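# Move wooden block from bench onto cart floor

## Task

Pick up the wooden block from the bench and lay it flat on the floor of the cart, at the end with the handle, next to the profiles. Keep the drop flap open, and don't undo anything already in place. At the end the robot must have released the block, have both hands empty and away from the cart, have backed off, be upright and not leaning, and be touching nothing.

## Robot and tools

ROBOT. A Rainbow Robotics RB-Y1. It has a two-wheel differential base with two rear casters, two 7-joint arms with parallel grippers, a head with pan and tilt, and a folding torso. The base is 0.58 m wide and extends 0.10 m in front of the drive axle and 0.57 m behind it. Turning on the spot sweeps a 0.58 m radius. The wrist camera cases stick out sideways and can strike things. With the starting arm pose the robot is up to 0.73 m wide.

FRAMES. Base frame: origin on the floor halfway between the drive wheels, x forward, y left, z up, in metres. The chest, left_hand and right_hand readings are in this frame. A hand point is the spot between its finger pads. The fingers point along the hand's -z axis and close along its x axis. The printed hand position can be off, more so at long reach or under load. base_odometry uses the base frame as it was when the scene began. Its heading is in rad, positive to the left. It counts wheel turns only, so slip shows as travel and bumps can turn the robot unseen.

move. One action per call, plus optional "cameras" (a list drawn from head_camera, left_wrist_camera, right_wrist_camera, all; [] gives no images) and "blocking" (default true, which returns once everything has stopped; false returns in about 0.5 s while motion goes on). Allowed combinations: base and/or joints, optionally with min_time_s or contact_limits; target alone or with min_time_s; or contact_limits alone. A call with no action just reports the state.
- base: a single object of velocities, not a destination. x_m_s is forward speed in m/s (negative drives backward), 0 or 0.005 to 0.4 in magnitude. turn_rad_s is the yaw rate, positive to the left, 0 or 0.02 to 1.509 in magnitude. for_s is how long to send it, 0.1 to 5 s. A missing velocity counts as 0, and the base cannot move sideways. It ramps at 0.4 m/s² (turns 0.5 rad/s²), so it coasts up to 1 s (turns 3.1 s) after for_s. Distance is roughly speed times for_s. If |x_m_s| + 0.27·|turn_rad_s| exceeds 0.4, both are scaled down.
- joints: absolute targets keyed by joint name. Angles are in rad; left_gripper_m and right_gripper_m are the pad opening in m, 0 to 0.1. Torso: torso_squat_rad 0 to 1.2 (lowers a level chest), torso_shift_rad -0.3 to 0.6 (hips forward), torso_pitch_rad -0.2 to 1.4 (forward bow), torso_yaw_rad -1.5 to 1.5 (left positive; raise both arms out by 0.2 rad or more first). Combined limits: squat+shift ≤ 1.52; squat−shift+pitch ≤ 1.57; shift+0.5·pitch−0.4·squat ≤ 0.7; shift+0.3·pitch−0.5·squat ≤ 0.39. Arms: shoulder_pitch ±2.356 (negative swings forward and up); left shoulder_roll 0 to 3.141 and right −3.141 to 0, outward lift in both cases; shoulder_yaw ±2.094; elbow −2.617 to 0.01 (negative bends); forearm_roll ±3.141; wrist_pitch −1.57 to 1.919; hand_roll ±2.705. Head: head_pan_rad ±0.523, head_tilt_rad −0.35 to 1.57 (positive looks down).
- target: a pose for one hand. Give side ("left" or "right"); x, y, z as an absolute base-frame position in m, each within −3 to 3; and quat_wxyz in the form the hand lines print. The pose is turned into joint angles once, so the hand travels on an arc. Split long moves into short steps. A target is refused while an earlier move is still running.
- min_time_s: the minimum duration, 0.1 to 8 s, for the arm, head and torso motions in this action.
- contact_limits: gripper current cap in mA, per gripper key, 200 to 672.5. It stays in force until changed and starts at 672.5. Lower values squeeze more gently.

Other tools. wait(seconds 0 to 10, cameras) lets time pass without new commands. stop(cameras) brakes everything still running. zoom_image(camera, region [x0, y0, x1, y1] in image pixels, at most 504×504) enlarges part of the latest frame from a camera. read_manual(section "licences") only returns licence text. finished_scene(scene = the current scene number) ends the scene for good, so call it only once the goal is met and stable.

RESULTS. "move" is done, or the worst status among the motions. base_status, joint_status, left_hand_status and right_hand_status can read moving, done, reached (within 10 mm and 2°), short, refused, off_target, not_followed, contact_stop, time_out, limit_stop_at_<name>, torque_fault or limit_stop_at_motor_heat. An unplanned stop, or a refused call, cancels the later move, wait and finished_scene calls in the same reply. on_its_own lists things the robot did by itself. wheel_motors_off=1 means the drive is cut for 2 s after a stalled wheel. lidar_m gives 12 distances in 30° sectors, starting straight ahead and going counter-clockwise, at 0.23 m height; "-" means nothing seen. motor_effort is the wheel load in %. Near rest it is usually under 30, and higher means the robot is pushing something. The result also carries joint torques, external torques (resistance from outside), wrist force and torque (uncalibrated, offset up to 16 N), motor temperatures, and "pictures", which gives the camera order.

GRIPPING. Close to at least 0.005 m narrower than the block's width. The gripper then reads off_target or done, and both are fine.

AVOID. Don't drive into the bench or cart: the base does not stop on contact, and the upper body catching an edge can tip the robot. Keep loads close in and don't stop hard after driving forward. Don't clash the two arms or close a gripper on the other hand; an outward shoulder roll of about 0.5 rad keeps them apart. Avoid contact torques at the joint limits (shoulders 65.8, elbow 33.8, wrist joints 23.5 N m), which cause a 10 s freeze. Don't hold arms stretched out long, since motors overheat at 80 °C. Don't drop, throw or release the block while it is moving. Finish upright with the torso inside its limits, grippers open and clear, and nothing in contact.

Each tool is called after ">>>" as name(argument=value, ...) on one line, values as JSON.

## Session

>>> move(joints={"head_tilt_rad":0.7})

Scene clock: 0.83 s.
Joint torques (N m): left_arm=[-1.43 -0.58 0.85 -0.67 -0.1 -0.67 -0.17] | right_arm=[-3.25 -0.62 -0.85 -1.51 0.02 -0.64 0.04]
External joint torques (N m): left_arm=[-0.05 -0.73 0.84 -0.12 -0.1 -0.24 -0.16] | right_arm=[0.35 0.5 -0.81 0.12 -0.05 -0.04 0.02]
Motor temperatures (°C): left_arm=[30 28 32 36 34 33 38] | right_arm=[34 30 32 30 35 36 34]
Wrist force (N): left_arm=[-0.7 1.0 -7.0] | right_arm=[-2.7 1.0 -4.9]
Wrist torque (N m): left_arm=[-0.24 0.04 0.07] | right_arm=[-0.09 -0.11 -0.08]
Wrist force, peak (N): left_arm=[0.1 1.6 -7.9] | right_arm=[-2.9 0.8 -5.4]
move: done
base_odometry: x=+0.000 y=+0.000 heading=+0.000
lidar_m: 0.74 1.02 1.56 4.57 1.51 1.08 1.03 1.08 1.44 3.61 1.09 0.78
base_status: not commanded
joint_positions: torso_squat_rad=+0.350 torso_shift_rad=+0.000 torso_pitch_rad=+0.000 torso_yaw_rad=+0.000 left_shoulder_pitch_rad=+0.037 left_shoulder_roll_rad=+0.004 left_shoulder_yaw_rad=-0.043 left_elbow_rad=-0.196 left_forearm_roll_rad=-0.014 left_wrist_pitch_rad=+0.002 left_hand_roll_rad=+0.027 left_gripper_m=+0.099 right_shoulder_pitch_rad=-0.040 right_shoulder_roll_rad=-0.021 right_shoulder_yaw_rad=-0.018 right_elbow_rad=-0.235 right_forearm_roll_rad=+0.049 right_wrist_pitch_rad=-0.014 right_hand_roll_rad=+0.035 right_gripper_m=+0.099 head_pan_rad=+0.000 head_tilt_rad=+0.700
joint_status: all done
wheel_motors_off: 0
motor_effort: left_wheel=+0(1) right_wheel=+0(2)
chest: x=-0.2280 y=+0.0001 z=+1.2475 quat_wxyz=(+1.000, +0.000, +0.000, +0.000) (m; base frame)
left_hand: x=-0.1598 y=+0.2200 z=+0.5653 quat_wxyz=(+0.997, +0.000, -0.079, -0.009) (m; base frame)
right_hand: x=-0.0823 y=-0.2360 z=+0.5770 quat_wxyz=(+0.989, -0.016, -0.142, +0.041) (m; base frame)
pictures: head_camera, left_wrist_camera, right_wrist_camera
camera_calibration:
head_camera: T_world_to_cam=[[-0.00129999, -0.999504, -0.0314624, 0.0444858], [-0.599497, 0.0259607, -0.799956, 1.08611], [0.800376, 0.0178217, -0.599233, 0.97739], [0, 0, 0, 1]] pos_world=[-0.131105, -0.00115113, 1.45592]
left_wrist_camera: T_world_to_cam=[[0.988724, 0.00955725, 0.149443, 0.0708295], [-0.0605519, -0.88722, 0.457355, -0.0439141], [0.13696, -0.461247, -0.876637, 0.69141], [0, 0, 0, 1]] pos_world=[-0.167385, 0.279272, 0.615616]
right_wrist_camera: T_world_to_cam=[[-0.945892, -0.11441, -0.303643, 0.0691098], [-0.245093, 0.865166, 0.437513, -0.0414065], [0.212646, 0.488261, -0.846394, 0.69334], [0, 0, 0, 1]] pos_world=[-0.0922137, -0.2948, 0.62594]

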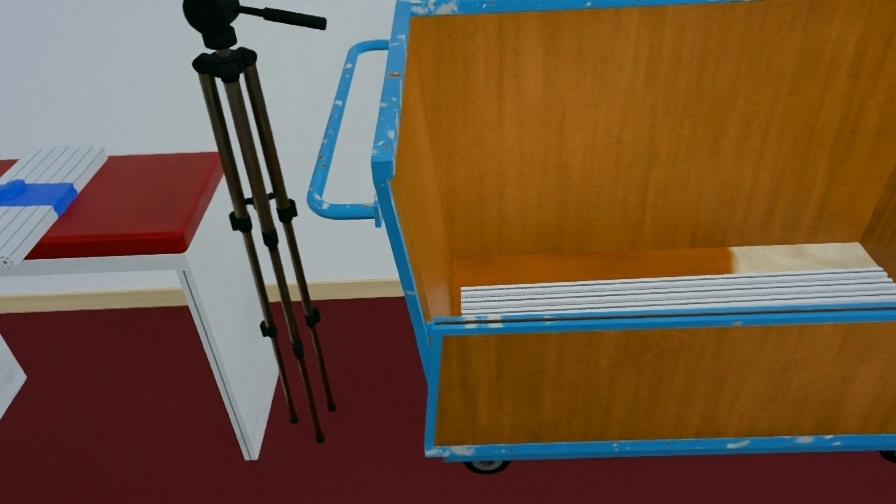

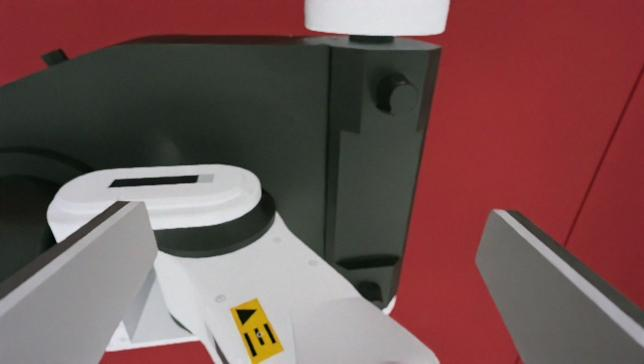

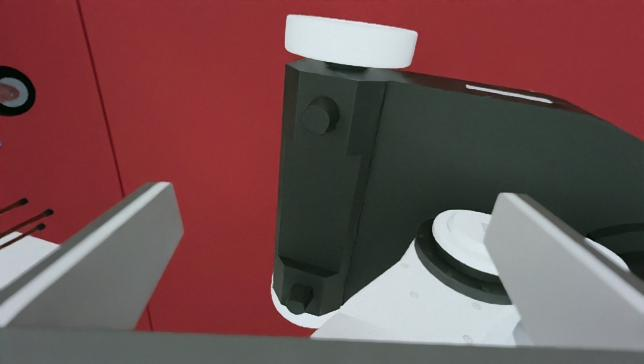

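>>> move(joints={"head_pan_rad":0.52,"head_tilt_rad":0.6}, cameras=["head_camera"])

>>> move(joints={"head_pan_rad":-0.5}, cameras=["head_camera"])

Scene clock: 2.53 s.
Joint torques (N m): left_arm=[-1.73 -0.74 0.47 -0.44 0.01 -0.65 -0.11] | right_arm=[-3.57 -0.63 -0.36 -1.52 -0.02 -0.59 0.08]
External joint torques (N m): left_arm=[-0.35 -0.89 0.46 0.12 0.01 -0.23 -0.1] | right_arm=[0.03 0.48 -0.32 0.11 -0.08 0.01 0.07]
Motor temperatures (°C): left_arm=[30 28 32 36 34 33 38] | right_arm=[34 30 32 30 35 36 34]
Wrist force (N): left_arm=[-0.1 1.3 -7.9] | right_arm=[-2.5 1.0 -4.9]
Wrist torque (N m): left_arm=[-0.34 0.18 0.10] | right_arm=[-0.09 -0.09 -0.08]
Wrist force, peak (N): left_arm=[-0.7 1.3 -8.3] | right_arm=[-2.9 1.1 -5.5]
move: done
base_odometry: x=+0.000 y=+0.000 heading=+0.000
lidar_m: 0.74 1.03 1.56 4.56 1.51 1.07 1.02 1.08 1.44 3.61 1.11 0.78
base_status: not commanded
joint_positions: torso_squat_rad=+0.350 torso_shift_rad=+0.000 torso_pitch_rad=+0.000 torso_yaw_rad=+0.000 left_shoulder_pitch_rad=+0.037 left_shoulder_roll_rad=+0.004 left_shoulder_yaw_rad=-0.043 left_elbow_rad=-0.196 left_forearm_roll_rad=-0.014 left_wrist_pitch_rad=+0.002 left_hand_roll_rad=+0.027 left_gripper_m=+0.099 right_shoulder_pitch_rad=-0.040 right_shoulder_roll_rad=-0.021 right_shoulder_yaw_rad=-0.018 right_elbow_rad=-0.235 right_forearm_roll_rad=+0.049 right_wrist_pitch_rad=-0.014 right_hand_roll_rad=+0.035 right_gripper_m=+0.099 head_pan_rad=+0.520 head_tilt_rad=+0.600
joint_status: all done
wheel_motors_off: 0
motor_effort: left_wheel=+1(1) right_wheel=+0(2)
chest: x=-0.2280 y=+0.0001 z=+1.2475 quat_wxyz=(+1.000, +0.000, +0.000, +0.000) (m; base frame)
left_hand: x=-0.1598 y=+0.2200 z=+0.5653 quat_wxyz=(+0.997, +0.000, -0.079, -0.009) (m; base frame)
right_hand: x=-0.0823 y=-0.2360 z=+0.5770 quat_wxyz=(+0.989, -0.016, -0.142, +0.041) (m; base frame)
pictures: head_camera
camera_calibration:
head_camera: T_world_to_cam=[[0.498213, -0.866484, -0.0314502, 0.14729], [-0.461322, -0.234191, -0.855767, 1.19539], [0.734143, 0.440863, -0.516405, 0.843793], [0, 0, 0, 1]] pos_world=[-0.141388, 0.0355768, 1.46335]

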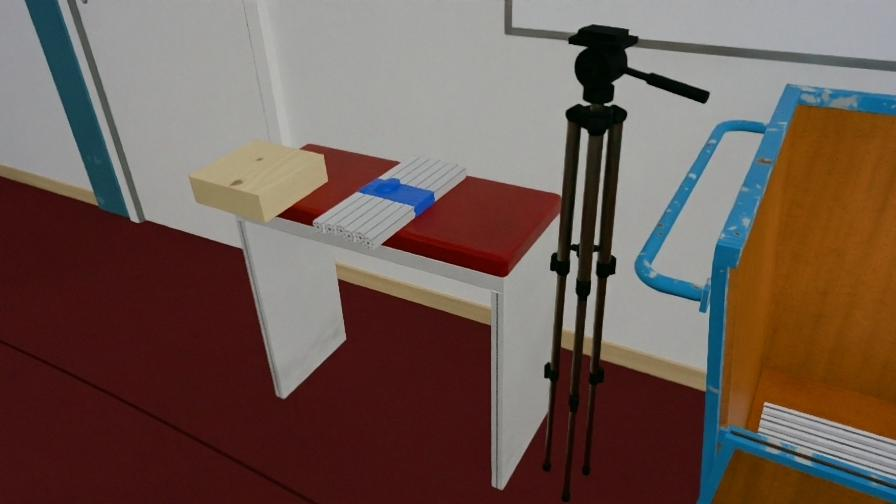

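Scene clock: 3.87 s.
Joint torques (N m): left_arm=[-1.88 -1.05 0.75 -0.57 -0.02 -0.69 -0.02] | right_arm=[-3.45 -0.53 -0.64 -1.22 0 -0.48 -0.07]
External joint torques (N m): left_arm=[-0.5 -1.19 0.74 -0.01 -0.02 -0.27 -0.01] | right_arm=[0.15 0.59 -0.6 0.41 -0.06 0.12 -0.08]
Motor temperatures (°C): left_arm=[30 28 32 36 34 33 38] | right_arm=[34 30 32 30 35 36 34]
Wrist force (N): left_arm=[-0.5 1.3 -7.7] | right_arm=[-2.6 1.3 -4.6]
Wrist torque (N m): left_arm=[-0.31 0.07 0.12] | right_arm=[-0.12 -0.09 -0.08]
Wrist force, peak (N): left_arm=[0.2 1.8 -8.1] | right_arm=[-3.1 1.2 -5.0]
move: done
base_odometry: x=+0.000 y=+0.000 heading=+0.000
lidar_m: 0.74 1.03 1.57 4.56 1.52 1.08 1.02 1.06 1.44 3.61 1.09 0.78
base_status: not commanded
joint_positions: torso_squat_rad=+0.350 torso_shift_rad=+0.000 torso_pitch_rad=+0.000 torso_yaw_rad=+0.000 left_shoulder_pitch_rad=+0.037 left_shoulder_roll_rad=+0.004 left_shoulder_yaw_rad=-0.043 left_elbow_rad=-0.196 left_forearm_roll_rad=-0.014 left_wrist_pitch_rad=+0.002 left_hand_roll_rad=+0.027 left_gripper_m=+0.099 right_shoulder_pitch_rad=-0.040 right_shoulder_roll_rad=-0.021 right_shoulder_yaw_rad=-0.018 right_elbow_rad=-0.235 right_forearm_roll_rad=+0.049 right_wrist_pitch_rad=-0.014 right_hand_roll_rad=+0.035 right_gripper_m=+0.099 head_pan_rad=-0.500 head_tilt_rad=+0.600
joint_status: all done
wheel_motors_off: 0
motor_effort: left_wheel=+1(1) right_wheel=-1(2)
chest: x=-0.2280 y=+0.0001 z=+1.2475 quat_wxyz=(+1.000, +0.000, +0.000, +0.000) (m; base frame)
left_hand: x=-0.1598 y=+0.2200 z=+0.5653 quat_wxyz=(+0.997, +0.000, -0.079, -0.009) (m; base frame)
right_hand: x=-0.0823 y=-0.2360 z=+0.5770 quat_wxyz=(+0.989, -0.016, -0.142, +0.041) (m; base frame)
pictures: head_camera
camera_calibration:
head_camera: T_world_to_cam=[[-0.477517, -0.87806, -0.0314197, -0.053747], [-0.440952, 0.270428, -0.855821, 1.19955], [0.75996, -0.394815, -0.516316, 0.849156], [0, 0, 0, 1]] pos_world=[-0.142045, -0.0363253, 1.46335]

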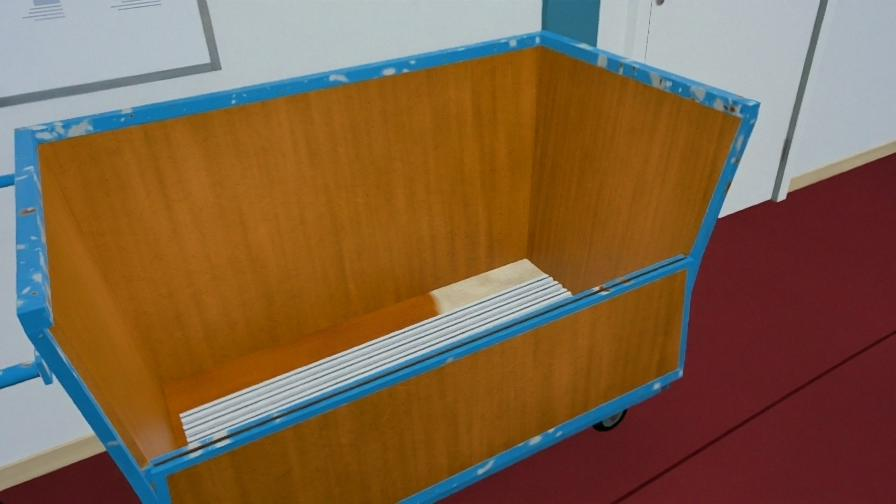

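>>> zoom_image(camera="head_camera", region=[20, 240, 420, 500])

>>> move(joints={"head_pan_rad":0.52}, cameras=["head_camera"])

>>> zoom_image(camera="head_camera", region=[170, 120, 420, 260])

>>> zoom_image(camera="head_camera", region=[646, 254, 896, 504])

Scaled by 1.260 from the camera's 896x504 image, which has a finer 1280x720 frame.

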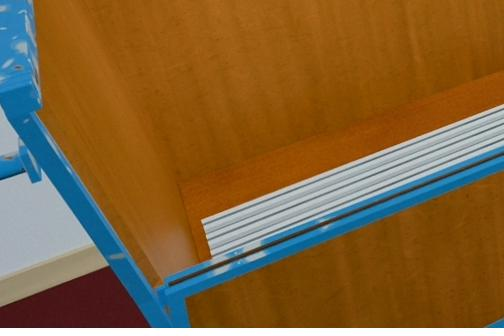

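Scene clock: 18.13 s.
Joint torques (N m): left_arm=[-1.65 -0.66 0.56 -0.42 -0.04 -0.68 -0.03] | right_arm=[-3.22 -0.55 -0.4 -1.34 0.06 -0.53 -0.1]
External joint torques (N m): left_arm=[-0.27 -0.8 0.55 0.14 -0.04 -0.26 -0.02] | right_arm=[0.38 0.57 -0.36 0.29 0 0.07 -0.11]
Motor temperatures (°C): left_arm=[30 28 32 36 34 33 38] | right_arm=[34 30 32 30 35 36 34]
Wrist force (N): left_arm=[0.0 0.8 -7.5] | right_arm=[-2.4 0.9 -5.1]
Wrist torque (N m): left_arm=[-0.23 0.12 0.09] | right_arm=[-0.09 -0.06 -0.09]
Wrist force, peak (N): left_arm=[0.2 1.5 -8.5] | right_arm=[-2.7 1.6 -5.5]
move: done
base_odometry: x=+0.000 y=+0.000 heading=+0.000
lidar_m: 0.74 1.04 1.57 4.56 1.52 1.07 1.02 1.08 1.44 3.60 1.09 0.78
base_status: not commanded
joint_positions: torso_squat_rad=+0.350 torso_shift_rad=+0.000 torso_pitch_rad=+0.000 torso_yaw_rad=+0.000 left_shoulder_pitch_rad=+0.037 left_shoulder_roll_rad=+0.004 left_shoulder_yaw_rad=-0.043 left_elbow_rad=-0.196 left_forearm_roll_rad=-0.014 left_wrist_pitch_rad=+0.002 left_hand_roll_rad=+0.027 left_gripper_m=+0.099 right_shoulder_pitch_rad=-0.040 right_shoulder_roll_rad=-0.021 right_shoulder_yaw_rad=-0.018 right_elbow_rad=-0.235 right_forearm_roll_rad=+0.049 right_wrist_pitch_rad=-0.014 right_hand_roll_rad=+0.035 right_gripper_m=+0.099 head_pan_rad=+0.520 head_tilt_rad=+0.600
joint_status: all done
wheel_motors_off: 0
motor_effort: left_wheel=+0(1) right_wheel=+0(2)
chest: x=-0.2280 y=+0.0001 z=+1.2475 quat_wxyz=(+1.000, +0.000, +0.000, +0.000) (m; base frame)
left_hand: x=-0.1598 y=+0.2200 z=+0.5653 quat_wxyz=(+0.997, +0.000, -0.079, -0.009) (m; base frame)
right_hand: x=-0.0823 y=-0.2360 z=+0.5770 quat_wxyz=(+0.989, -0.016, -0.142, +0.041) (m; base frame)
pictures: head_camera
camera_calibration:
head_camera: T_world_to_cam=[[0.498213, -0.866484, -0.0314502, 0.14729], [-0.461322, -0.234191, -0.855767, 1.19539], [0.734143, 0.440863, -0.516405, 0.843793], [0, 0, 0, 1]] pos_world=[-0.141388, 0.0355768, 1.46335]

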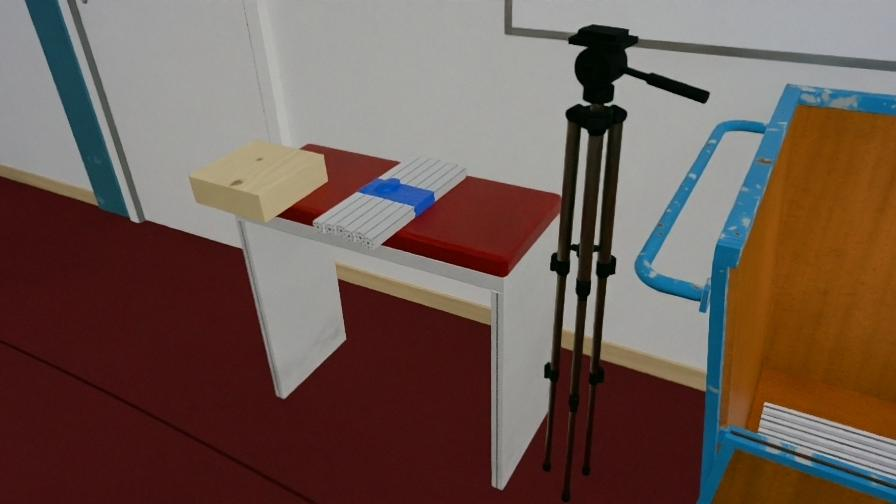

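Scaled by 2.016 from the camera's 896x504 image, which has a finer 1280x720 frame.

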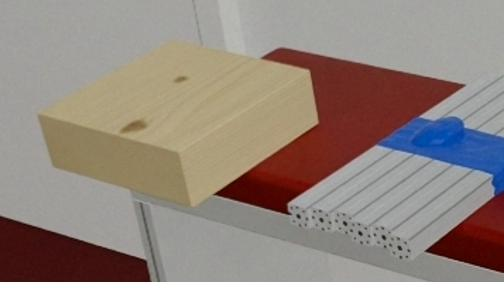

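Scaled by 2.016 from the camera's 896x504 image, which has a finer 1280x720 frame.

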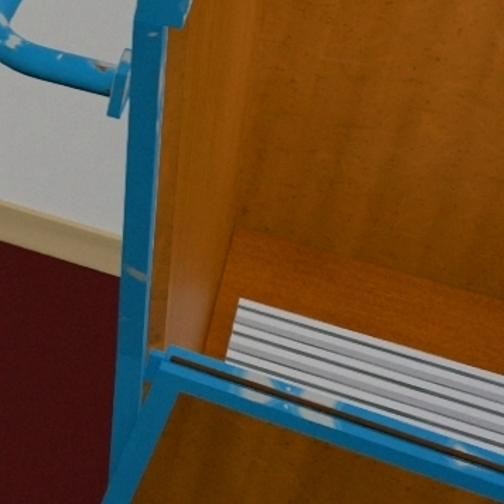

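>>> move(joints={"torso_squat_rad":0.1,"torso_pitch_rad":0.45,"head_pan_rad":-0.1,"head_tilt_rad":0.55}, cameras=["head_camera"])

Scene clock: 26.67 s.
Joint torques (N m): left_arm=[9.93 -0.6 0.87 4.34 -0.03 0.27 -0.02] | right_arm=[8.94 -0.54 -0.84 3.61 -0.15 0.27 0.04]
External joint torques (N m): left_arm=[-0.75 -0.89 0.84 0.14 -0.02 -0.2 -0.04] | right_arm=[0.44 0.31 -0.6 0.66 -0.11 0.01 0.05]
Motor temperatures (°C): left_arm=[30 28 32 35 34 33 38] | right_arm=[34 30 32 30 35 36 34]
Wrist force (N): left_arm=[2.2 1.4 -7.6] | right_arm=[-0.3 0.9 -5.0]
Wrist torque (N m): left_arm=[-0.33 0.24 0.05] | right_arm=[-0.05 0.01 -0.10]
Wrist force, peak (N): left_arm=[2.8 1.8 -8.3] | right_arm=[-2.7 0.9 -5.4]
move: done
base_odometry: x=+0.000 y=+0.000 heading=+0.000
lidar_m: 0.74 1.03 1.56 4.58 1.52 1.09 1.03 1.07 1.43 3.62 1.09 0.79
base_status: not commanded
joint_positions: torso_squat_rad=+0.100 torso_shift_rad=+0.000 torso_pitch_rad=+0.450 torso_yaw_rad=+0.000 left_shoulder_pitch_rad=+0.037 left_shoulder_roll_rad=+0.004 left_shoulder_yaw_rad=-0.043 left_elbow_rad=-0.196 left_forearm_roll_rad=-0.014 left_wrist_pitch_rad=+0.002 left_hand_roll_rad=+0.027 left_gripper_m=+0.099 right_shoulder_pitch_rad=-0.040 right_shoulder_roll_rad=-0.021 right_shoulder_yaw_rad=-0.018 right_elbow_rad=-0.235 right_forearm_roll_rad=+0.049 right_wrist_pitch_rad=-0.014 right_hand_roll_rad=+0.035 right_gripper_m=+0.099 head_pan_rad=-0.100 head_tilt_rad=+0.550
joint_status: all done
wheel_motors_off: 0
motor_effort: left_wheel=+0(1) right_wheel=-1(3)
chest: x=-0.0934 y=+0.0001 z=+1.2556 quat_wxyz=(+0.975, +0.000, +0.223, +0.000) (m; base frame)
left_hand: x=-0.3287 y=+0.2200 z=+0.6117 quat_wxyz=(+0.989, -0.002, +0.145, -0.008) (m; base frame)
right_hand: x=-0.2538 y=-0.2360 z=+0.5886 quat_wxyz=(+0.996, -0.007, +0.082, +0.043) (m; base frame)
pictures: head_camera
camera_calibration:
head_camera: T_world_to_cam=[[-0.100442, -0.994848, 0.0137719, -0.0191497], [-0.804688, 0.0730865, -0.589182, 0.902755], [0.58514, -0.0702604, -0.807883, 1.08949], [0, 0, 0, 1]] pos_world=[0.0870092, -0.00848226, 1.41233]

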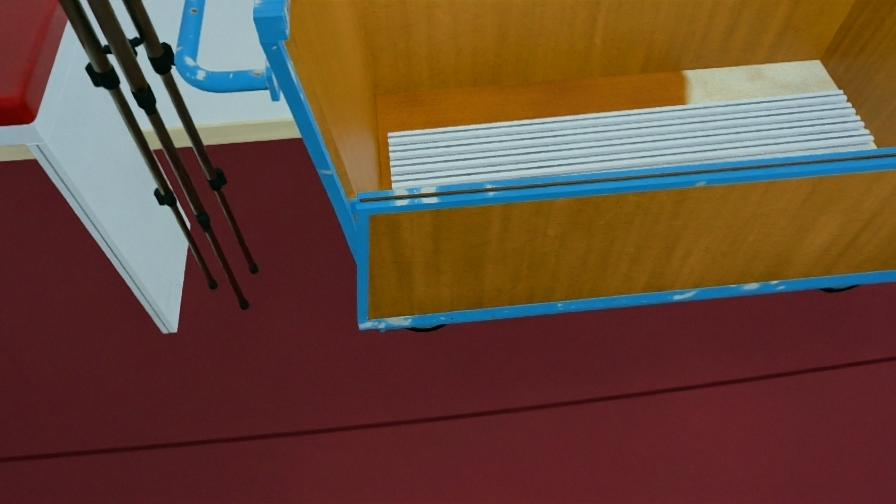

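>>> move(base={"x_m_s":0.25,"for_s":1.2}, joints={"torso_squat_rad":0.1,"torso_pitch_rad":0.8,"head_pan_rad":0.0,"head_tilt_rad":0.4}, cameras=["head_camera"])

Scene clock: 35.80 s.
Joint torques (N m): left_arm=[17.3 -0.36 0.92 7.5 -0.07 0.95 -0.04] | right_arm=[17.52 0.07 -0.91 6.9 -0.19 0.9 -0.07]
External joint torques (N m): left_arm=[-1.39 -0.72 0.87 0.13 -0.05 -0.16 -0.07] | right_arm=[0.66 0.6 -0.56 0.76 -0.07 0.01 -0.05]
Motor temperatures (°C): left_arm=[31 28 32 36 34 33 37] | right_arm=[34 30 32 30 35 36 34]
Wrist force (N): left_arm=[4.2 0.5 -7.0] | right_arm=[2.4 1.2 -4.3]
Wrist torque (N m): left_arm=[-0.19 0.33 0.05] | right_arm=[-0.10 0.21 -0.04]
Wrist force, peak (N): left_arm=[2.6 1.0 -8.4] | right_arm=[0.2 1.0 -5.6]
move: done
base_odometry: x=+0.300 y=+0.000 heading=+0.000
lidar_m: 0.44 0.77 1.42 4.33 1.96 1.40 1.33 1.38 1.85 4.67 0.65 0.47
base_status: done (sent for 1.2 of 1.2 s)
joint_positions: torso_squat_rad=+0.100 torso_shift_rad=+0.000 torso_pitch_rad=+0.800 torso_yaw_rad=+0.000 left_shoulder_pitch_rad=+0.037 left_shoulder_roll_rad=+0.004 left_shoulder_yaw_rad=-0.043 left_elbow_rad=-0.196 left_forearm_roll_rad=-0.014 left_wrist_pitch_rad=+0.002 left_hand_roll_rad=+0.027 left_gripper_m=+0.099 right_shoulder_pitch_rad=-0.040 right_shoulder_roll_rad=-0.021 right_shoulder_yaw_rad=-0.018 right_elbow_rad=-0.235 right_forearm_roll_rad=+0.049 right_wrist_pitch_rad=-0.014 right_hand_roll_rad=+0.035 right_gripper_m=+0.099 head_pan_rad=+0.000 head_tilt_rad=+0.400
joint_status: all done
wheel_motors_off: 0
motor_effort: left_wheel=+0(24) right_wheel=-2(55)
chest: x=-0.0060 y=+0.0001 z=+1.1926 quat_wxyz=(+0.921, +0.000, +0.389, +0.000) (m; base frame)
left_hand: x=-0.4479 y=+0.2200 z=+0.6684 quat_wxyz=(+0.949, -0.004, +0.315, -0.008) (m; base frame)
right_hand: x=-0.3855 y=-0.2360 z=+0.6210 quat_wxyz=(+0.966, +0.001, +0.254, +0.044) (m; base frame)
pictures: head_camera
camera_calibration:
head_camera: T_world_to_cam=[[-0.0163616, -0.999503, -0.0269347, 0.0370753], [-0.909661, 0.0260618, -0.414534, 0.736335], [0.41503, 0.017719, -0.909635, 1.07891], [0, 0, 0, 1]] pos_world=[0.222639, -0.00125057, 1.28765]

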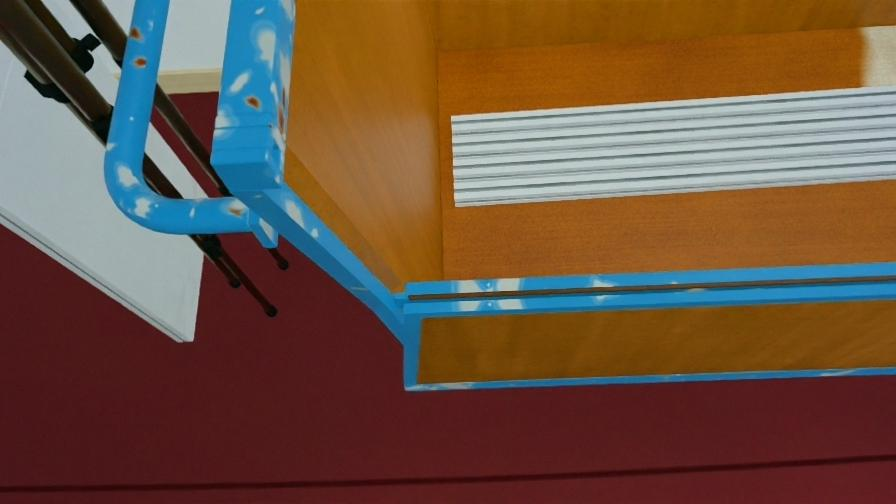

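>>> move(base={"turn_rad_s":0.8,"for_s":1.963}, joints={"torso_squat_rad":0.5,"torso_pitch_rad":0.1,"head_pan_rad":-0.4,"head_tilt_rad":0.6}, cameras=["head_camera"])

>>> move(base={"x_m_s":0.4,"for_s":3.7}, cameras=["head_camera"])

>>> move(base={"turn_rad_s":-0.8,"for_s":1.963}, joints={"head_pan_rad":-0.1,"head_tilt_rad":0.7}, cameras=["head_camera"])

Scene clock: 65.73 s.
Joint torques (N m): left_arm=[0.59 -0.6 0.39 0.5 -0.09 -0.47 -0.1] | right_arm=[-0.22 -0.29 -0.78 -0.24 -0.08 -0.43 -0.01]
External joint torques (N m): left_arm=[-0.77 -0.79 0.38 -0.03 -0.09 -0.24 -0.1] | right_arm=[0.67 0.78 -0.69 0.37 -0.12 -0.02 -0.02]
Motor temperatures (°C): left_arm=[31 28 32 36 34 33 37] | right_arm=[34 30 32 30 35 36 34]
Wrist force (N): left_arm=[0.7 1.3 -7.6] | right_arm=[-2.3 1.5 -5.2]
Wrist torque (N m): left_arm=[-0.30 0.19 0.08] | right_arm=[-0.16 -0.10 -0.10]
Wrist force, peak (N): left_arm=[4.6 1.8 -7.4] | right_arm=[-2.5 0.8 -5.8]
move: done
base_odometry: x=+0.300 y=+0.000 heading=+1.573
lidar_m: 4.52 1.92 1.39 1.32 1.36 1.85 4.86 0.67 0.48 0.45 0.76 1.41
base_status: done (sent for 1.97 of 1.97 s)
joint_positions: torso_squat_rad=+0.500 torso_shift_rad=+0.000 torso_pitch_rad=+0.100 torso_yaw_rad=+0.000 left_shoulder_pitch_rad=+0.037 left_shoulder_roll_rad=+0.004 left_shoulder_yaw_rad=-0.043 left_elbow_rad=-0.196 left_forearm_roll_rad=-0.014 left_wrist_pitch_rad=+0.002 left_hand_roll_rad=+0.027 left_gripper_m=+0.099 right_shoulder_pitch_rad=-0.040 right_shoulder_roll_rad=-0.021 right_shoulder_yaw_rad=-0.018 right_elbow_rad=-0.235 right_forearm_roll_rad=+0.049 right_wrist_pitch_rad=-0.014 right_hand_roll_rad=+0.035 right_gripper_m=+0.099 head_pan_rad=-0.400 head_tilt_rad=+0.600
joint_status: all done
wheel_motors_off: 0
motor_effort: left_wheel=+5(44) right_wheel=+19(40)
chest: x=-0.1971 y=+0.0001 z=+1.2027 quat_wxyz=(+0.999, +0.000, +0.050, +0.000) (m; base frame)
left_hand: x=-0.1974 y=+0.2200 z=+0.5171 quat_wxyz=(+1.000, -0.001, -0.029, -0.009) (m; base frame)
right_hand: x=-0.1191 y=-0.2360 z=+0.5210 quat_wxyz=(+0.995, -0.014, -0.093, +0.041) (m; base frame)
pictures: head_camera
camera_calibration:
head_camera: T_world_to_cam=[[-0.388709, -0.921331, 0.0073818, -0.0715653], [-0.548839, 0.225105, -0.805049, 1.09307], [0.740055, -0.316981, -0.593163, 0.890206], [0, 0, 0, 1]] pos_world=[-0.0866991, -0.0298123, 1.40854]

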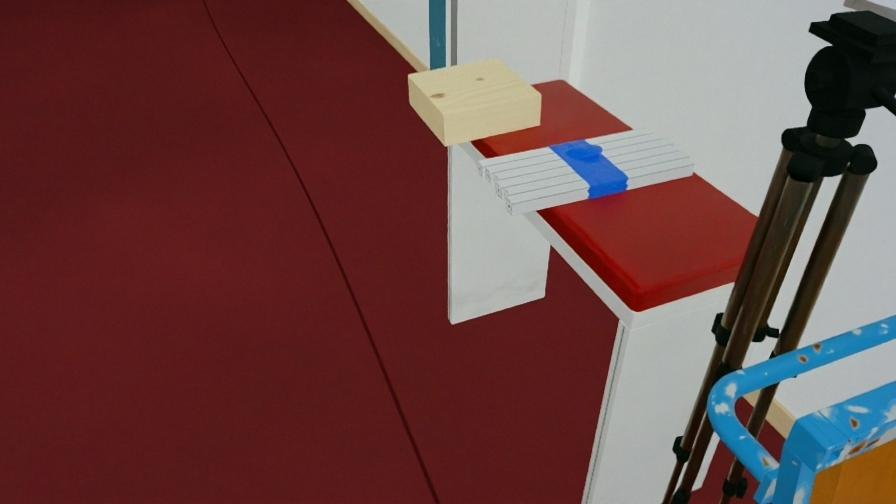

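Scene clock: 70.80 s.
Joint torques (N m): left_arm=[1.58 -0.5 1 0.5 -0.09 -0.59 0.01] | right_arm=[-0.27 -0.15 -0.93 -0.18 -0.06 -0.28 -0.07]
External joint torques (N m): left_arm=[0.22 -0.68 0.98 -0.03 -0.09 -0.36 0.01] | right_arm=[0.61 0.93 -0.84 0.42 -0.1 0.13 -0.07]
Motor temperatures (°C): left_arm=[31 28 32 36 34 33 37] | right_arm=[34 30 32 30 35 36 34]
Wrist force (N): left_arm=[0.2 1.4 -7.5] | right_arm=[-2.1 1.6 -5.3]
Wrist torque (N m): left_arm=[-0.32 0.16 0.07] | right_arm=[-0.15 -0.07 -0.10]
Wrist force, peak (N): left_arm=[0.2 1.3 -8.6] | right_arm=[-2.3 1.3 -5.5]
move: done
base_odometry: x=+0.296 y=+1.480 heading=+1.574
lidar_m: 4.12 1.96 1.42 1.35 1.40 1.90 1.80 1.10 0.62 0.64 1.24 1.62
base_status: done (sent for 3.7 of 3.7 s)
joint_positions: torso_squat_rad=+0.500 torso_shift_rad=+0.000 torso_pitch_rad=+0.100 torso_yaw_rad=+0.000 left_shoulder_pitch_rad=+0.037 left_shoulder_roll_rad=+0.004 left_shoulder_yaw_rad=-0.043 left_elbow_rad=-0.196 left_forearm_roll_rad=-0.014 left_wrist_pitch_rad=+0.002 left_hand_roll_rad=+0.027 left_gripper_m=+0.099 right_shoulder_pitch_rad=-0.040 right_shoulder_roll_rad=-0.021 right_shoulder_yaw_rad=-0.018 right_elbow_rad=-0.235 right_forearm_roll_rad=+0.049 right_wrist_pitch_rad=-0.014 right_hand_roll_rad=+0.035 right_gripper_m=+0.099 head_pan_rad=-0.400 head_tilt_rad=+0.600
joint_status: not commanded
wheel_motors_off: 0
motor_effort: left_wheel=+16(46) right_wheel=-15(48)
chest: x=-0.1971 y=+0.0001 z=+1.2027 quat_wxyz=(+0.999, +0.000, +0.050, +0.000) (m; base frame)
left_hand: x=-0.1973 y=+0.2200 z=+0.5171 quat_wxyz=(+1.000, -0.001, -0.029, -0.009) (m; base frame)
right_hand: x=-0.1190 y=-0.2360 z=+0.5210 quat_wxyz=(+0.995, -0.014, -0.093, +0.041) (m; base frame)
pictures: head_camera
camera_calibration:
head_camera: T_world_to_cam=[[-0.388715, -0.921328, 0.00743514, -0.071602], [-0.548895, 0.225087, -0.805015, 1.09307], [0.74001, -0.317003, -0.593207, 0.89019], [0, 0, 0, 1]] pos_world=[-0.0865992, -0.0298123, 1.40854]

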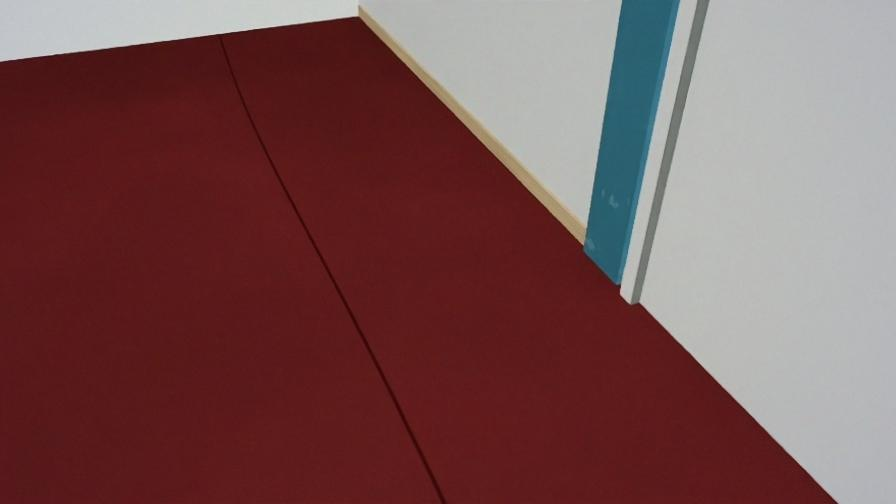

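Scene clock: 74.73 s.
Joint torques (N m): left_arm=[0.92 -0.99 0.72 0.59 -0.14 -0.51 0.03] | right_arm=[-0.47 -0.11 -0.75 -0.11 -0.03 -0.32 0.11]
External joint torques (N m): left_arm=[-0.45 -1.17 0.7 0.06 -0.14 -0.28 0.03] | right_arm=[0.41 0.97 -0.66 0.49 -0.07 0.09 0.1]
Motor temperatures (°C): left_arm=[31 28 32 36 34 33 37] | right_arm=[34 30 32 30 35 36 34]
Wrist force (N): left_arm=[0.3 1.5 -7.4] | right_arm=[-2.1 0.9 -5.0]
Wrist torque (N m): left_arm=[-0.30 0.13 0.12] | right_arm=[-0.06 -0.07 -0.12]
Wrist force, peak (N): left_arm=[0.7 1.8 -8.5] | right_arm=[-2.5 1.7 -5.5]
move: done
base_odometry: x=+0.296 y=+1.480 heading=+0.001
lidar_m: 0.61 1.23 1.64 4.12 2.00 1.41 1.35 1.42 1.90 1.90 1.09 0.62
base_status: done (sent for 1.97 of 1.97 s)
joint_positions: torso_squat_rad=+0.500 torso_shift_rad=+0.000 torso_pitch_rad=+0.100 torso_yaw_rad=+0.000 left_shoulder_pitch_rad=+0.037 left_shoulder_roll_rad=+0.004 left_shoulder_yaw_rad=-0.043 left_elbow_rad=-0.196 left_forearm_roll_rad=-0.014 left_wrist_pitch_rad=+0.002 left_hand_roll_rad=+0.027 left_gripper_m=+0.099 right_shoulder_pitch_rad=-0.040 right_shoulder_roll_rad=-0.021 right_shoulder_yaw_rad=-0.018 right_elbow_rad=-0.235 right_forearm_roll_rad=+0.049 right_wrist_pitch_rad=-0.014 right_hand_roll_rad=+0.035 right_gripper_m=+0.099 head_pan_rad=-0.100 head_tilt_rad=+0.700
joint_status: all done
wheel_motors_off: 0
motor_effort: left_wheel=+21(42) right_wheel=+2(51)
chest: x=-0.1971 y=+0.0001 z=+1.2027 quat_wxyz=(+0.999, +0.000, +0.050, +0.000) (m; base frame)
left_hand: x=-0.1973 y=+0.2200 z=+0.5171 quat_wxyz=(+1.000, -0.001, -0.029, -0.009) (m; base frame)
right_hand: x=-0.1191 y=-0.2360 z=+0.5210 quat_wxyz=(+0.995, -0.014, -0.093, +0.041) (m; base frame)
pictures: head_camera
camera_calibration:
head_camera: T_world_to_cam=[[-0.103717, -0.99438, -0.0212516, 0.0128102], [-0.670811, 0.0857111, -0.736659, 0.978526], [0.73434, -0.062148, -0.675931, 1.00514], [0, 0, 0, 1]] pos_world=[-0.0803789, -0.008665, 1.40052]

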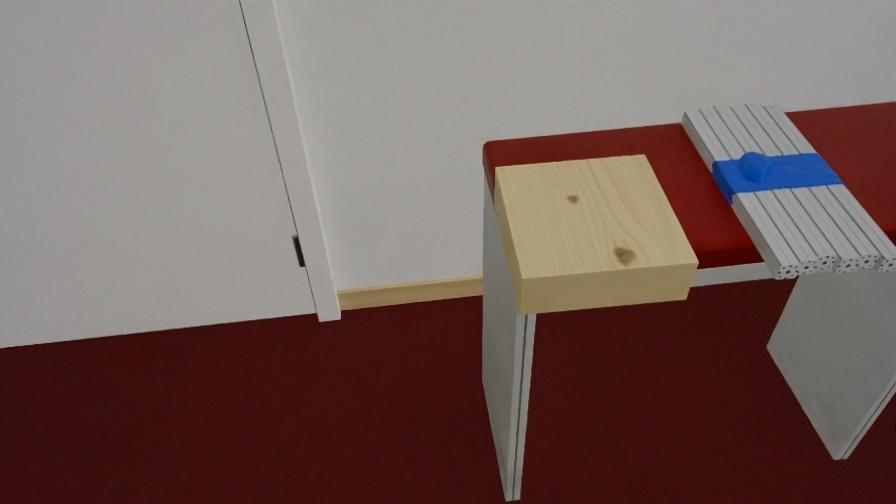

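>>> move(joints={"torso_squat_rad":0.85,"torso_pitch_rad":0.2,"head_pan_rad":-0.25,"head_tilt_rad":0.6,"right_shoulder_roll_rad":-0.25}, cameras=[])

>>> move(target={"side":"right","x":0.30,"y":-0.27,"z":0.80,"quat_wxyz":[0.7071,0,-0.7071,0]})

Scene clock: 85.17 s.
Joint torques (N m): left_arm=[3.38 -0.81 0.81 1.63 -0.07 -0.27 -0.09] | right_arm=[2.73 -5.98 -1.44 0.79 -0.19 -0.23 0.08]
External joint torques (N m): left_arm=[-0.71 -1.02 0.78 0.03 -0.07 -0.24 -0.09] | right_arm=[0.69 1.41 -0.67 0.37 -0.18 -0.04 0.08]
Motor temperatures (°C): left_arm=[31 28 32 36 34 33 37] | right_arm=[34 30 32 30 35 36 34]
Wrist force (N): left_arm=[1.2 0.9 -7.7] | right_arm=[-1.2 2.2 -4.8]
Wrist torque (N m): left_arm=[-0.23 0.21 0.12] | right_arm=[-0.15 -0.03 -0.09]
Wrist force, peak (N): left_arm=[0.1 1.1 -8.7] | right_arm=[-1.6 3.0 -5.4]
move: done
base_odometry: x=+0.296 y=+1.480 heading=+0.001
lidar_m: 0.61 1.23 1.64 4.13 1.98 1.42 1.35 1.41 1.88 1.89 1.08 0.60
base_status: not commanded
joint_positions: torso_squat_rad=+0.850 torso_shift_rad=+0.000 torso_pitch_rad=+0.200 torso_yaw_rad=+0.000 left_shoulder_pitch_rad=+0.037 left_shoulder_roll_rad=+0.004 left_shoulder_yaw_rad=-0.043 left_elbow_rad=-0.196 left_forearm_roll_rad=-0.014 left_wrist_pitch_rad=+0.002 left_hand_roll_rad=+0.027 left_gripper_m=+0.099 right_shoulder_pitch_rad=-0.040 right_shoulder_roll_rad=-0.250 right_shoulder_yaw_rad=-0.018 right_elbow_rad=-0.235 right_forearm_roll_rad=+0.049 right_wrist_pitch_rad=-0.014 right_hand_roll_rad=+0.035 right_gripper_m=+0.099 head_pan_rad=-0.250 head_tilt_rad=+0.600
joint_status: all done
wheel_motors_off: 0
motor_effort: left_wheel=+21(23) right_wheel=+3(5)
chest: x=-0.1666 y=+0.0001 z=+1.0458 quat_wxyz=(+0.995, +0.000, +0.100, +0.000) (m; base frame)
left_hand: x=-0.2352 y=+0.2200 z=+0.3636 quat_wxyz=(+1.000, -0.001, +0.021, -0.009) (m; base frame)
right_hand: x=-0.1507 y=-0.4073 z=+0.3828 quat_wxyz=(+0.989, -0.124, -0.040, +0.065) (m; base frame)
pictures: none
No camera images: "cameras" was empty.

Scene clock: 87.33 s.
Joint torques (N m): left_arm=[3.47 -0.56 0.69 1.68 -0.02 -0.39 0.03] | right_arm=[-5.61 -1.6 -2.73 -10.39 -0.04 -1.8 -0.11]
External joint torques (N m): left_arm=[-0.62 -0.77 0.67 0.08 -0.01 -0.37 0.03] | right_arm=[1.08 1.8 -0.77 -0.44 -0.25 0.11 -0.16]
Motor temperatures (°C): left_arm=[31 28 32 36 34 32 37] | right_arm=[34 30 32 30 35 36 34]
Wrist force (N): left_arm=[1.1 1.3 -7.7] | right_arm=[-7.3 0.8 1.4]
Wrist torque (N m): left_arm=[-0.31 0.22 0.08] | right_arm=[-0.19 -0.42 -0.14]
Wrist force, peak (N): left_arm=[1.4 1.4 -8.5] | right_arm=[-8.2 1.8 1.1]
move: done
base_odometry: x=+0.296 y=+1.480 heading=+0.001
lidar_m: 0.62 1.22 1.64 4.12 2.00 1.41 1.35 1.40 1.89 1.90 1.08 0.62
base_status: not commanded
joint_positions: torso_squat_rad=+0.850 torso_shift_rad=+0.000 torso_pitch_rad=+0.200 torso_yaw_rad=+0.000 left_shoulder_pitch_rad=+0.037 left_shoulder_roll_rad=+0.004 left_shoulder_yaw_rad=-0.043 left_elbow_rad=-0.196 left_forearm_roll_rad=-0.014 left_wrist_pitch_rad=+0.002 left_hand_roll_rad=+0.027 left_gripper_m=+0.099 right_shoulder_pitch_rad=+0.033 right_shoulder_roll_rad=-0.154 right_shoulder_yaw_rad=-0.020 right_elbow_rad=-1.714 right_forearm_roll_rad=-0.039 right_wrist_pitch_rad=-0.090 right_hand_roll_rad=-0.118 right_gripper_m=+0.099 head_pan_rad=-0.250 head_tilt_rad=+0.600
joint_status: all done
wheel_motors_off: 0
motor_effort: left_wheel=+21(22) right_wheel=+3(6)
chest: x=-0.1666 y=+0.0001 z=+1.0458 quat_wxyz=(+0.995, +0.000, +0.100, +0.000) (m; base frame)
left_hand: x=-0.2352 y=+0.2200 z=+0.3636 quat_wxyz=(+1.000, -0.001, +0.021, -0.009) (m; base frame)
right_hand: x=+0.2995 y=-0.2700 z=+0.8002 quat_wxyz=(+0.706, +0.001, -0.708, +0.001) (m; base frame)
right_hand_status: reached (checked arc, planned for 1.8 s): 1 mm and 0.2 deg off.
pictures: head_camera, left_wrist_camera, right_wrist_camera
camera_calibration:
head_camera: T_world_to_cam=[[-0.24681, -0.968898, 0.0179164, -0.0490023], [-0.654307, 0.152978, -0.740594, 0.899206], [0.71482, -0.194509, -0.671714, 0.851581], [0, 0, 0, 1]] pos_world=[-0.0324642, -0.0193975, 1.23884]
left_wrist_camera: T_world_to_cam=[[0.998708, 0.00945911, -0.0499275, 0.250379], [0.0314133, -0.887221, 0.460275, 0.0642172], [-0.039943, -0.461248, -0.886371, 0.486866], [0, 0, 0, 1]] pos_world=[-0.232626, 0.279173, 0.414487]
right_wrist_camera: T_world_to_cam=[[0.0298644, -0.0288934, -0.999136, 0.781446], [-0.50799, 0.860431, -0.0400662, 0.443591], [0.860845, 0.508748, 0.0110187, -0.057135], [0, 0, 0, 1]] pos_world=[0.251187, -0.330033, 0.799173]

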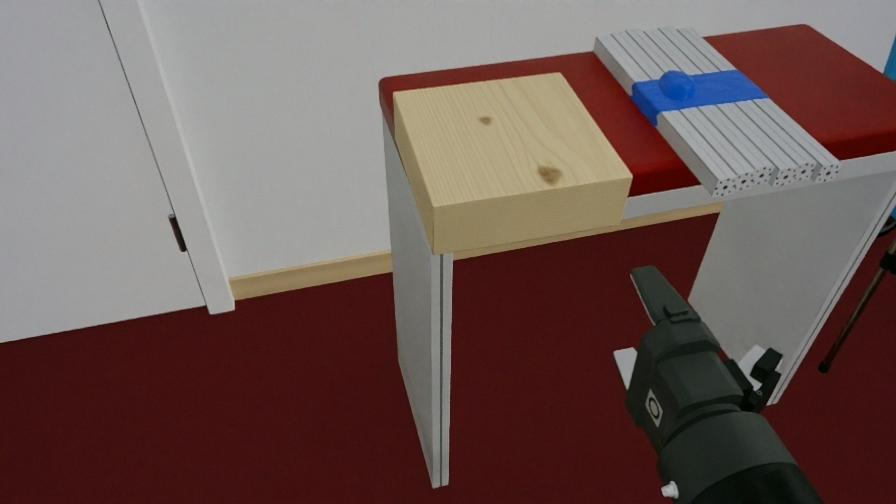

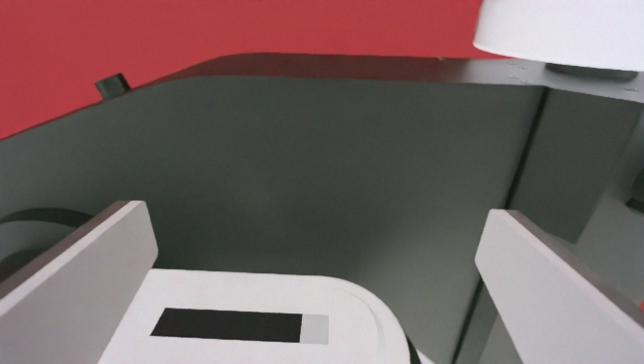

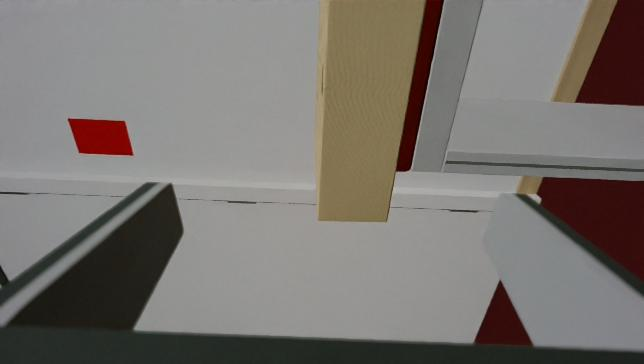

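>>> move(target={"side":"right","x":0.30,"y":-0.262,"z":0.77,"quat_wxyz":[0.7071,0,-0.7071,0]}, cameras=[])

>>> move(base={"x_m_s":0.15,"for_s":0.8}, joints={"head_tilt_rad":0.7,"head_pan_rad":-0.35}, cameras=["head_camera","right_wrist_camera"])

Scene clock: 93.30 s.
Joint torques (N m): left_arm=[3.29 -0.7 0.92 1.53 0 -0.29 0] | right_arm=[-8.1 -1.56 -1.8 -10.67 0.28 -1.92 0.19]
External joint torques (N m): left_arm=[-0.8 -0.92 0.9 -0.07 0 -0.27 0] | right_arm=[-1.16 1.35 -0.29 -0.93 0.08 -0.01 0.14]
Motor temperatures (°C): left_arm=[31 28 32 36 34 32 37] | right_arm=[34 30 32 30 35 36 34]
Wrist force (N): left_arm=[1.3 1.2 -8.0] | right_arm=[-7.5 0.9 0.8]
Wrist torque (N m): left_arm=[-0.29 0.23 0.08] | right_arm=[-0.16 -0.40 -0.12]
Wrist force, peak (N): left_arm=[1.6 1.4 -8.6] | right_arm=[-8.8 0.9 1.2]
move: done
base_odometry: x=+0.296 y=+1.480 heading=+0.001
lidar_m: 0.62 1.24 1.63 4.11 1.99 1.43 1.35 1.41 1.88 1.89 1.10 0.62
base_status: not commanded
joint_positions: torso_squat_rad=+0.850 torso_shift_rad=+0.000 torso_pitch_rad=+0.200 torso_yaw_rad=+0.000 left_shoulder_pitch_rad=+0.037 left_shoulder_roll_rad=+0.004 left_shoulder_yaw_rad=-0.043 left_elbow_rad=-0.196 left_forearm_roll_rad=-0.014 left_wrist_pitch_rad=+0.002 left_hand_roll_rad=+0.027 left_gripper_m=+0.099 right_shoulder_pitch_rad=+0.005 right_shoulder_roll_rad=-0.120 right_shoulder_yaw_rad=-0.018 right_elbow_rad=-1.579 right_forearm_roll_rad=-0.024 right_wrist_pitch_rad=-0.194 right_hand_roll_rad=-0.098 right_gripper_m=+0.099 head_pan_rad=-0.250 head_tilt_rad=+0.600
joint_status: all done
wheel_motors_off: 0
motor_effort: left_wheel=+21(22) right_wheel=+2(5)
chest: x=-0.1665 y=+0.0001 z=+1.0458 quat_wxyz=(+0.995, +0.000, +0.100, +0.000) (m; base frame)
left_hand: x=-0.2352 y=+0.2200 z=+0.3636 quat_wxyz=(+1.000, -0.001, +0.021, -0.009) (m; base frame)
right_hand: x=+0.2998 y=-0.2621 z=+0.7699 quat_wxyz=(+0.707, +0.000, -0.707, +0.000) (m; base frame)
right_hand_status: reached (checked arc, planned for 0.4 s): 0 mm and 0.1 deg off.
pictures: none
No camera images: "cameras" was empty.

Scene clock: 94.83 s.
Joint torques (N m): left_arm=[3.95 -0.56 0.87 1.67 -0.1 -0.31 -0.06] | right_arm=[-7.36 -1.69 -1.92 -10.45 0.19 -1.77 0.12]
External joint torques (N m): left_arm=[-0.14 -0.78 0.85 0.06 -0.1 -0.28 -0.06] | right_arm=[-0.41 1.22 -0.41 -0.72 -0.01 0.14 0.07]
Motor temperatures (°C): left_arm=[31 28 32 36 34 32 37] | right_arm=[34 30 32 30 35 36 34]
Wrist force (N): left_arm=[1.5 0.7 -7.7] | right_arm=[-7.8 0.5 1.1]
Wrist torque (N m): left_arm=[-0.22 0.22 0.08] | right_arm=[-0.12 -0.48 -0.13]
Wrist force, peak (N): left_arm=[1.5 1.6 -8.6] | right_arm=[-8.1 1.0 0.9]
move: done
base_odometry: x=+0.416 y=+1.480 heading=+0.000
lidar_m: 0.57 1.10 1.49 3.81 2.16 1.56 1.47 1.54 2.03 1.42 1.02 0.50
base_status: done (sent for 0.8 of 0.8 s)
joint_positions: torso_squat_rad=+0.850 torso_shift_rad=+0.000 torso_pitch_rad=+0.200 torso_yaw_rad=+0.000 left_shoulder_pitch_rad=+0.037 left_shoulder_roll_rad=+0.004 left_shoulder_yaw_rad=-0.043 left_elbow_rad=-0.196 left_forearm_roll_rad=-0.014 left_wrist_pitch_rad=+0.002 left_hand_roll_rad=+0.027 left_gripper_m=+0.099 right_shoulder_pitch_rad=+0.004 right_shoulder_roll_rad=-0.120 right_shoulder_yaw_rad=-0.018 right_elbow_rad=-1.579 right_forearm_roll_rad=-0.024 right_wrist_pitch_rad=-0.194 right_hand_roll_rad=-0.098 right_gripper_m=+0.099 head_pan_rad=-0.350 head_tilt_rad=+0.700
joint_status: all done
wheel_motors_off: 0
motor_effort: left_wheel=-8(48) right_wheel=+9(39)
chest: x=-0.1665 y=+0.0001 z=+1.0458 quat_wxyz=(+0.995, +0.000, +0.100, +0.000) (m; base frame)
left_hand: x=-0.2351 y=+0.2200 z=+0.3636 quat_wxyz=(+1.000, -0.001, +0.021, -0.009) (m; base frame)
right_hand: x=+0.2999 y=-0.2620 z=+0.7699 quat_wxyz=(+0.707, +0.000, -0.707, +0.000) (m; base frame)
pictures: head_camera, right_wrist_camera
camera_calibration:
head_camera: T_world_to_cam=[[-0.343299, -0.938479, 0.0374525, -0.0832739], [-0.702191, 0.229973, -0.673825, 0.811621], [0.623757, -0.257622, -0.737942, 0.923955], [0, 0, 0, 1]] pos_world=[-0.034998, -0.0267708, 1.23183]
right_wrist_camera: T_world_to_cam=[[0.0253026, -0.0291197, -0.999256, 0.752841], [-0.506689, 0.861294, -0.0379295, 0.433963], [0.861758, 0.507271, 0.00703838, -0.0587577], [0, 0, 0, 1]] pos_world=[0.25147, -0.322041, 0.769154]

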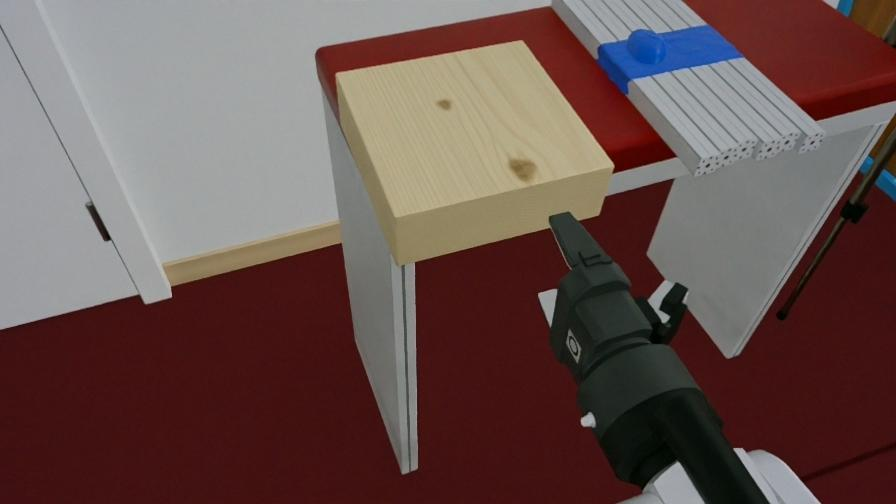

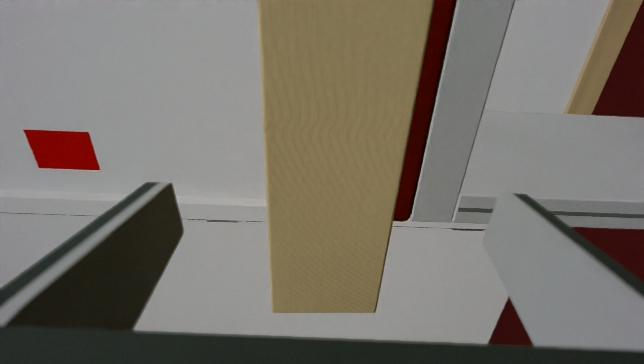

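>>> move(base={"x_m_s":0.12,"for_s":0.833}, cameras=["head_camera","right_wrist_camera"])

Scene clock: 98.30 s.
Joint torques (N m): left_arm=[4.17 -0.69 0.5 1.63 -0.04 -0.31 0] | right_arm=[-6.9 -1.68 -1.9 -10.49 0.28 -1.97 0.14]
External joint torques (N m): left_arm=[0.08 -0.91 0.48 0.03 -0.04 -0.29 0] | right_arm=[0.04 1.22 -0.39 -0.75 0.08 -0.06 0.09]
Motor temperatures (°C): left_arm=[31 28 32 36 34 32 37] | right_arm=[34 30 32 30 35 36 34]
Wrist force (N): left_arm=[1.3 1.2 -7.4] | right_arm=[-6.6 1.0 0.8]
Wrist torque (N m): left_arm=[-0.24 0.25 0.08] | right_arm=[-0.18 -0.35 -0.12]
Wrist force, peak (N): left_arm=[1.0 0.7 -8.7] | right_arm=[-7.9 0.8 1.3]
move: done
base_odometry: x=+0.516 y=+1.480 heading=+0.000
lidar_m: 0.55 0.98 1.34 3.45 2.31 1.65 1.57 1.63 2.19 1.44 0.97 0.40
base_status: done (sent for 0.83 of 0.83 s)
joint_positions: torso_squat_rad=+0.850 torso_shift_rad=+0.000 torso_pitch_rad=+0.200 torso_yaw_rad=+0.000 left_shoulder_pitch_rad=+0.037 left_shoulder_roll_rad=+0.004 left_shoulder_yaw_rad=-0.043 left_elbow_rad=-0.196 left_forearm_roll_rad=-0.014 left_wrist_pitch_rad=+0.002 left_hand_roll_rad=+0.027 left_gripper_m=+0.099 right_shoulder_pitch_rad=+0.004 right_shoulder_roll_rad=-0.120 right_shoulder_yaw_rad=-0.018 right_elbow_rad=-1.579 right_forearm_roll_rad=-0.024 right_wrist_pitch_rad=-0.194 right_hand_roll_rad=-0.098 right_gripper_m=+0.099 head_pan_rad=-0.350 head_tilt_rad=+0.700
joint_status: not commanded
wheel_motors_off: 0
motor_effort: left_wheel=-10(26) right_wheel=+11(37)
chest: x=-0.1665 y=+0.0001 z=+1.0458 quat_wxyz=(+0.995, +0.000, +0.100, +0.000) (m; base frame)
left_hand: x=-0.2351 y=+0.2200 z=+0.3636 quat_wxyz=(+1.000, -0.001, +0.021, -0.009) (m; base frame)
right_hand: x=+0.3000 y=-0.2620 z=+0.7699 quat_wxyz=(+0.707, +0.000, -0.707, +0.000) (m; base frame)
pictures: head_camera, right_wrist_camera
camera_calibration:
head_camera: T_world_to_cam=[[-0.343303, -0.938478, 0.0374518, -0.0832732], [-0.702149, 0.22996, -0.673874, 0.811683], [0.623803, -0.25764, -0.737897, 0.923901], [0, 0, 0, 1]] pos_world=[-0.034998, -0.0267708, 1.23183]
right_wrist_camera: T_world_to_cam=[[0.025439, -0.0291564, -0.999251, 0.752792], [-0.506682, 0.861294, -0.0380302, 0.434039], [0.861757, 0.50727, 0.00713745, -0.0588345], [0, 0, 0, 1]] pos_world=[0.251471, -0.322041, 0.769155]

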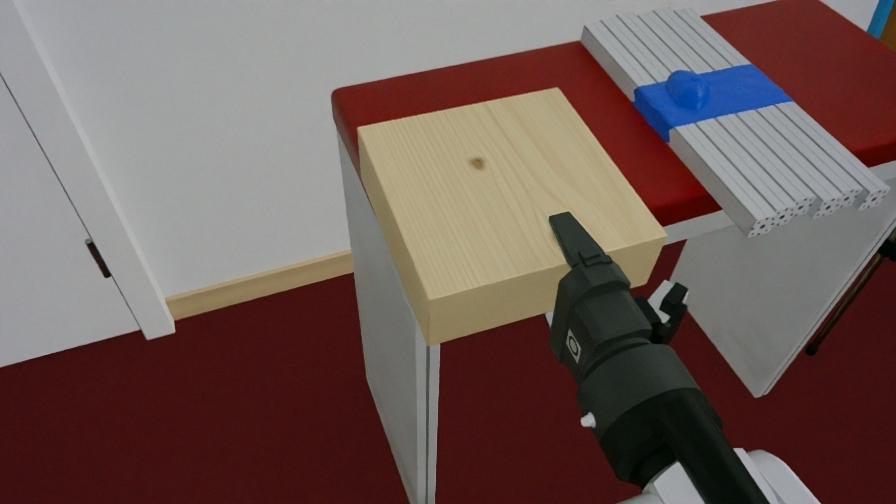

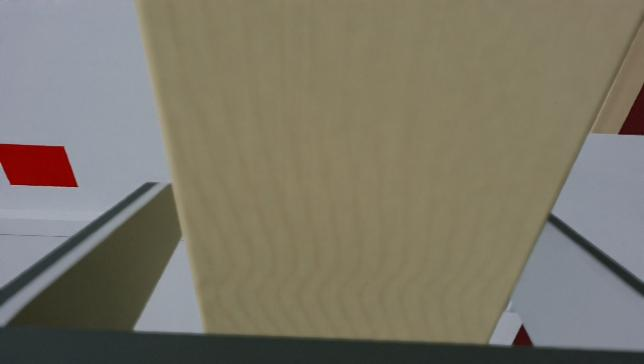

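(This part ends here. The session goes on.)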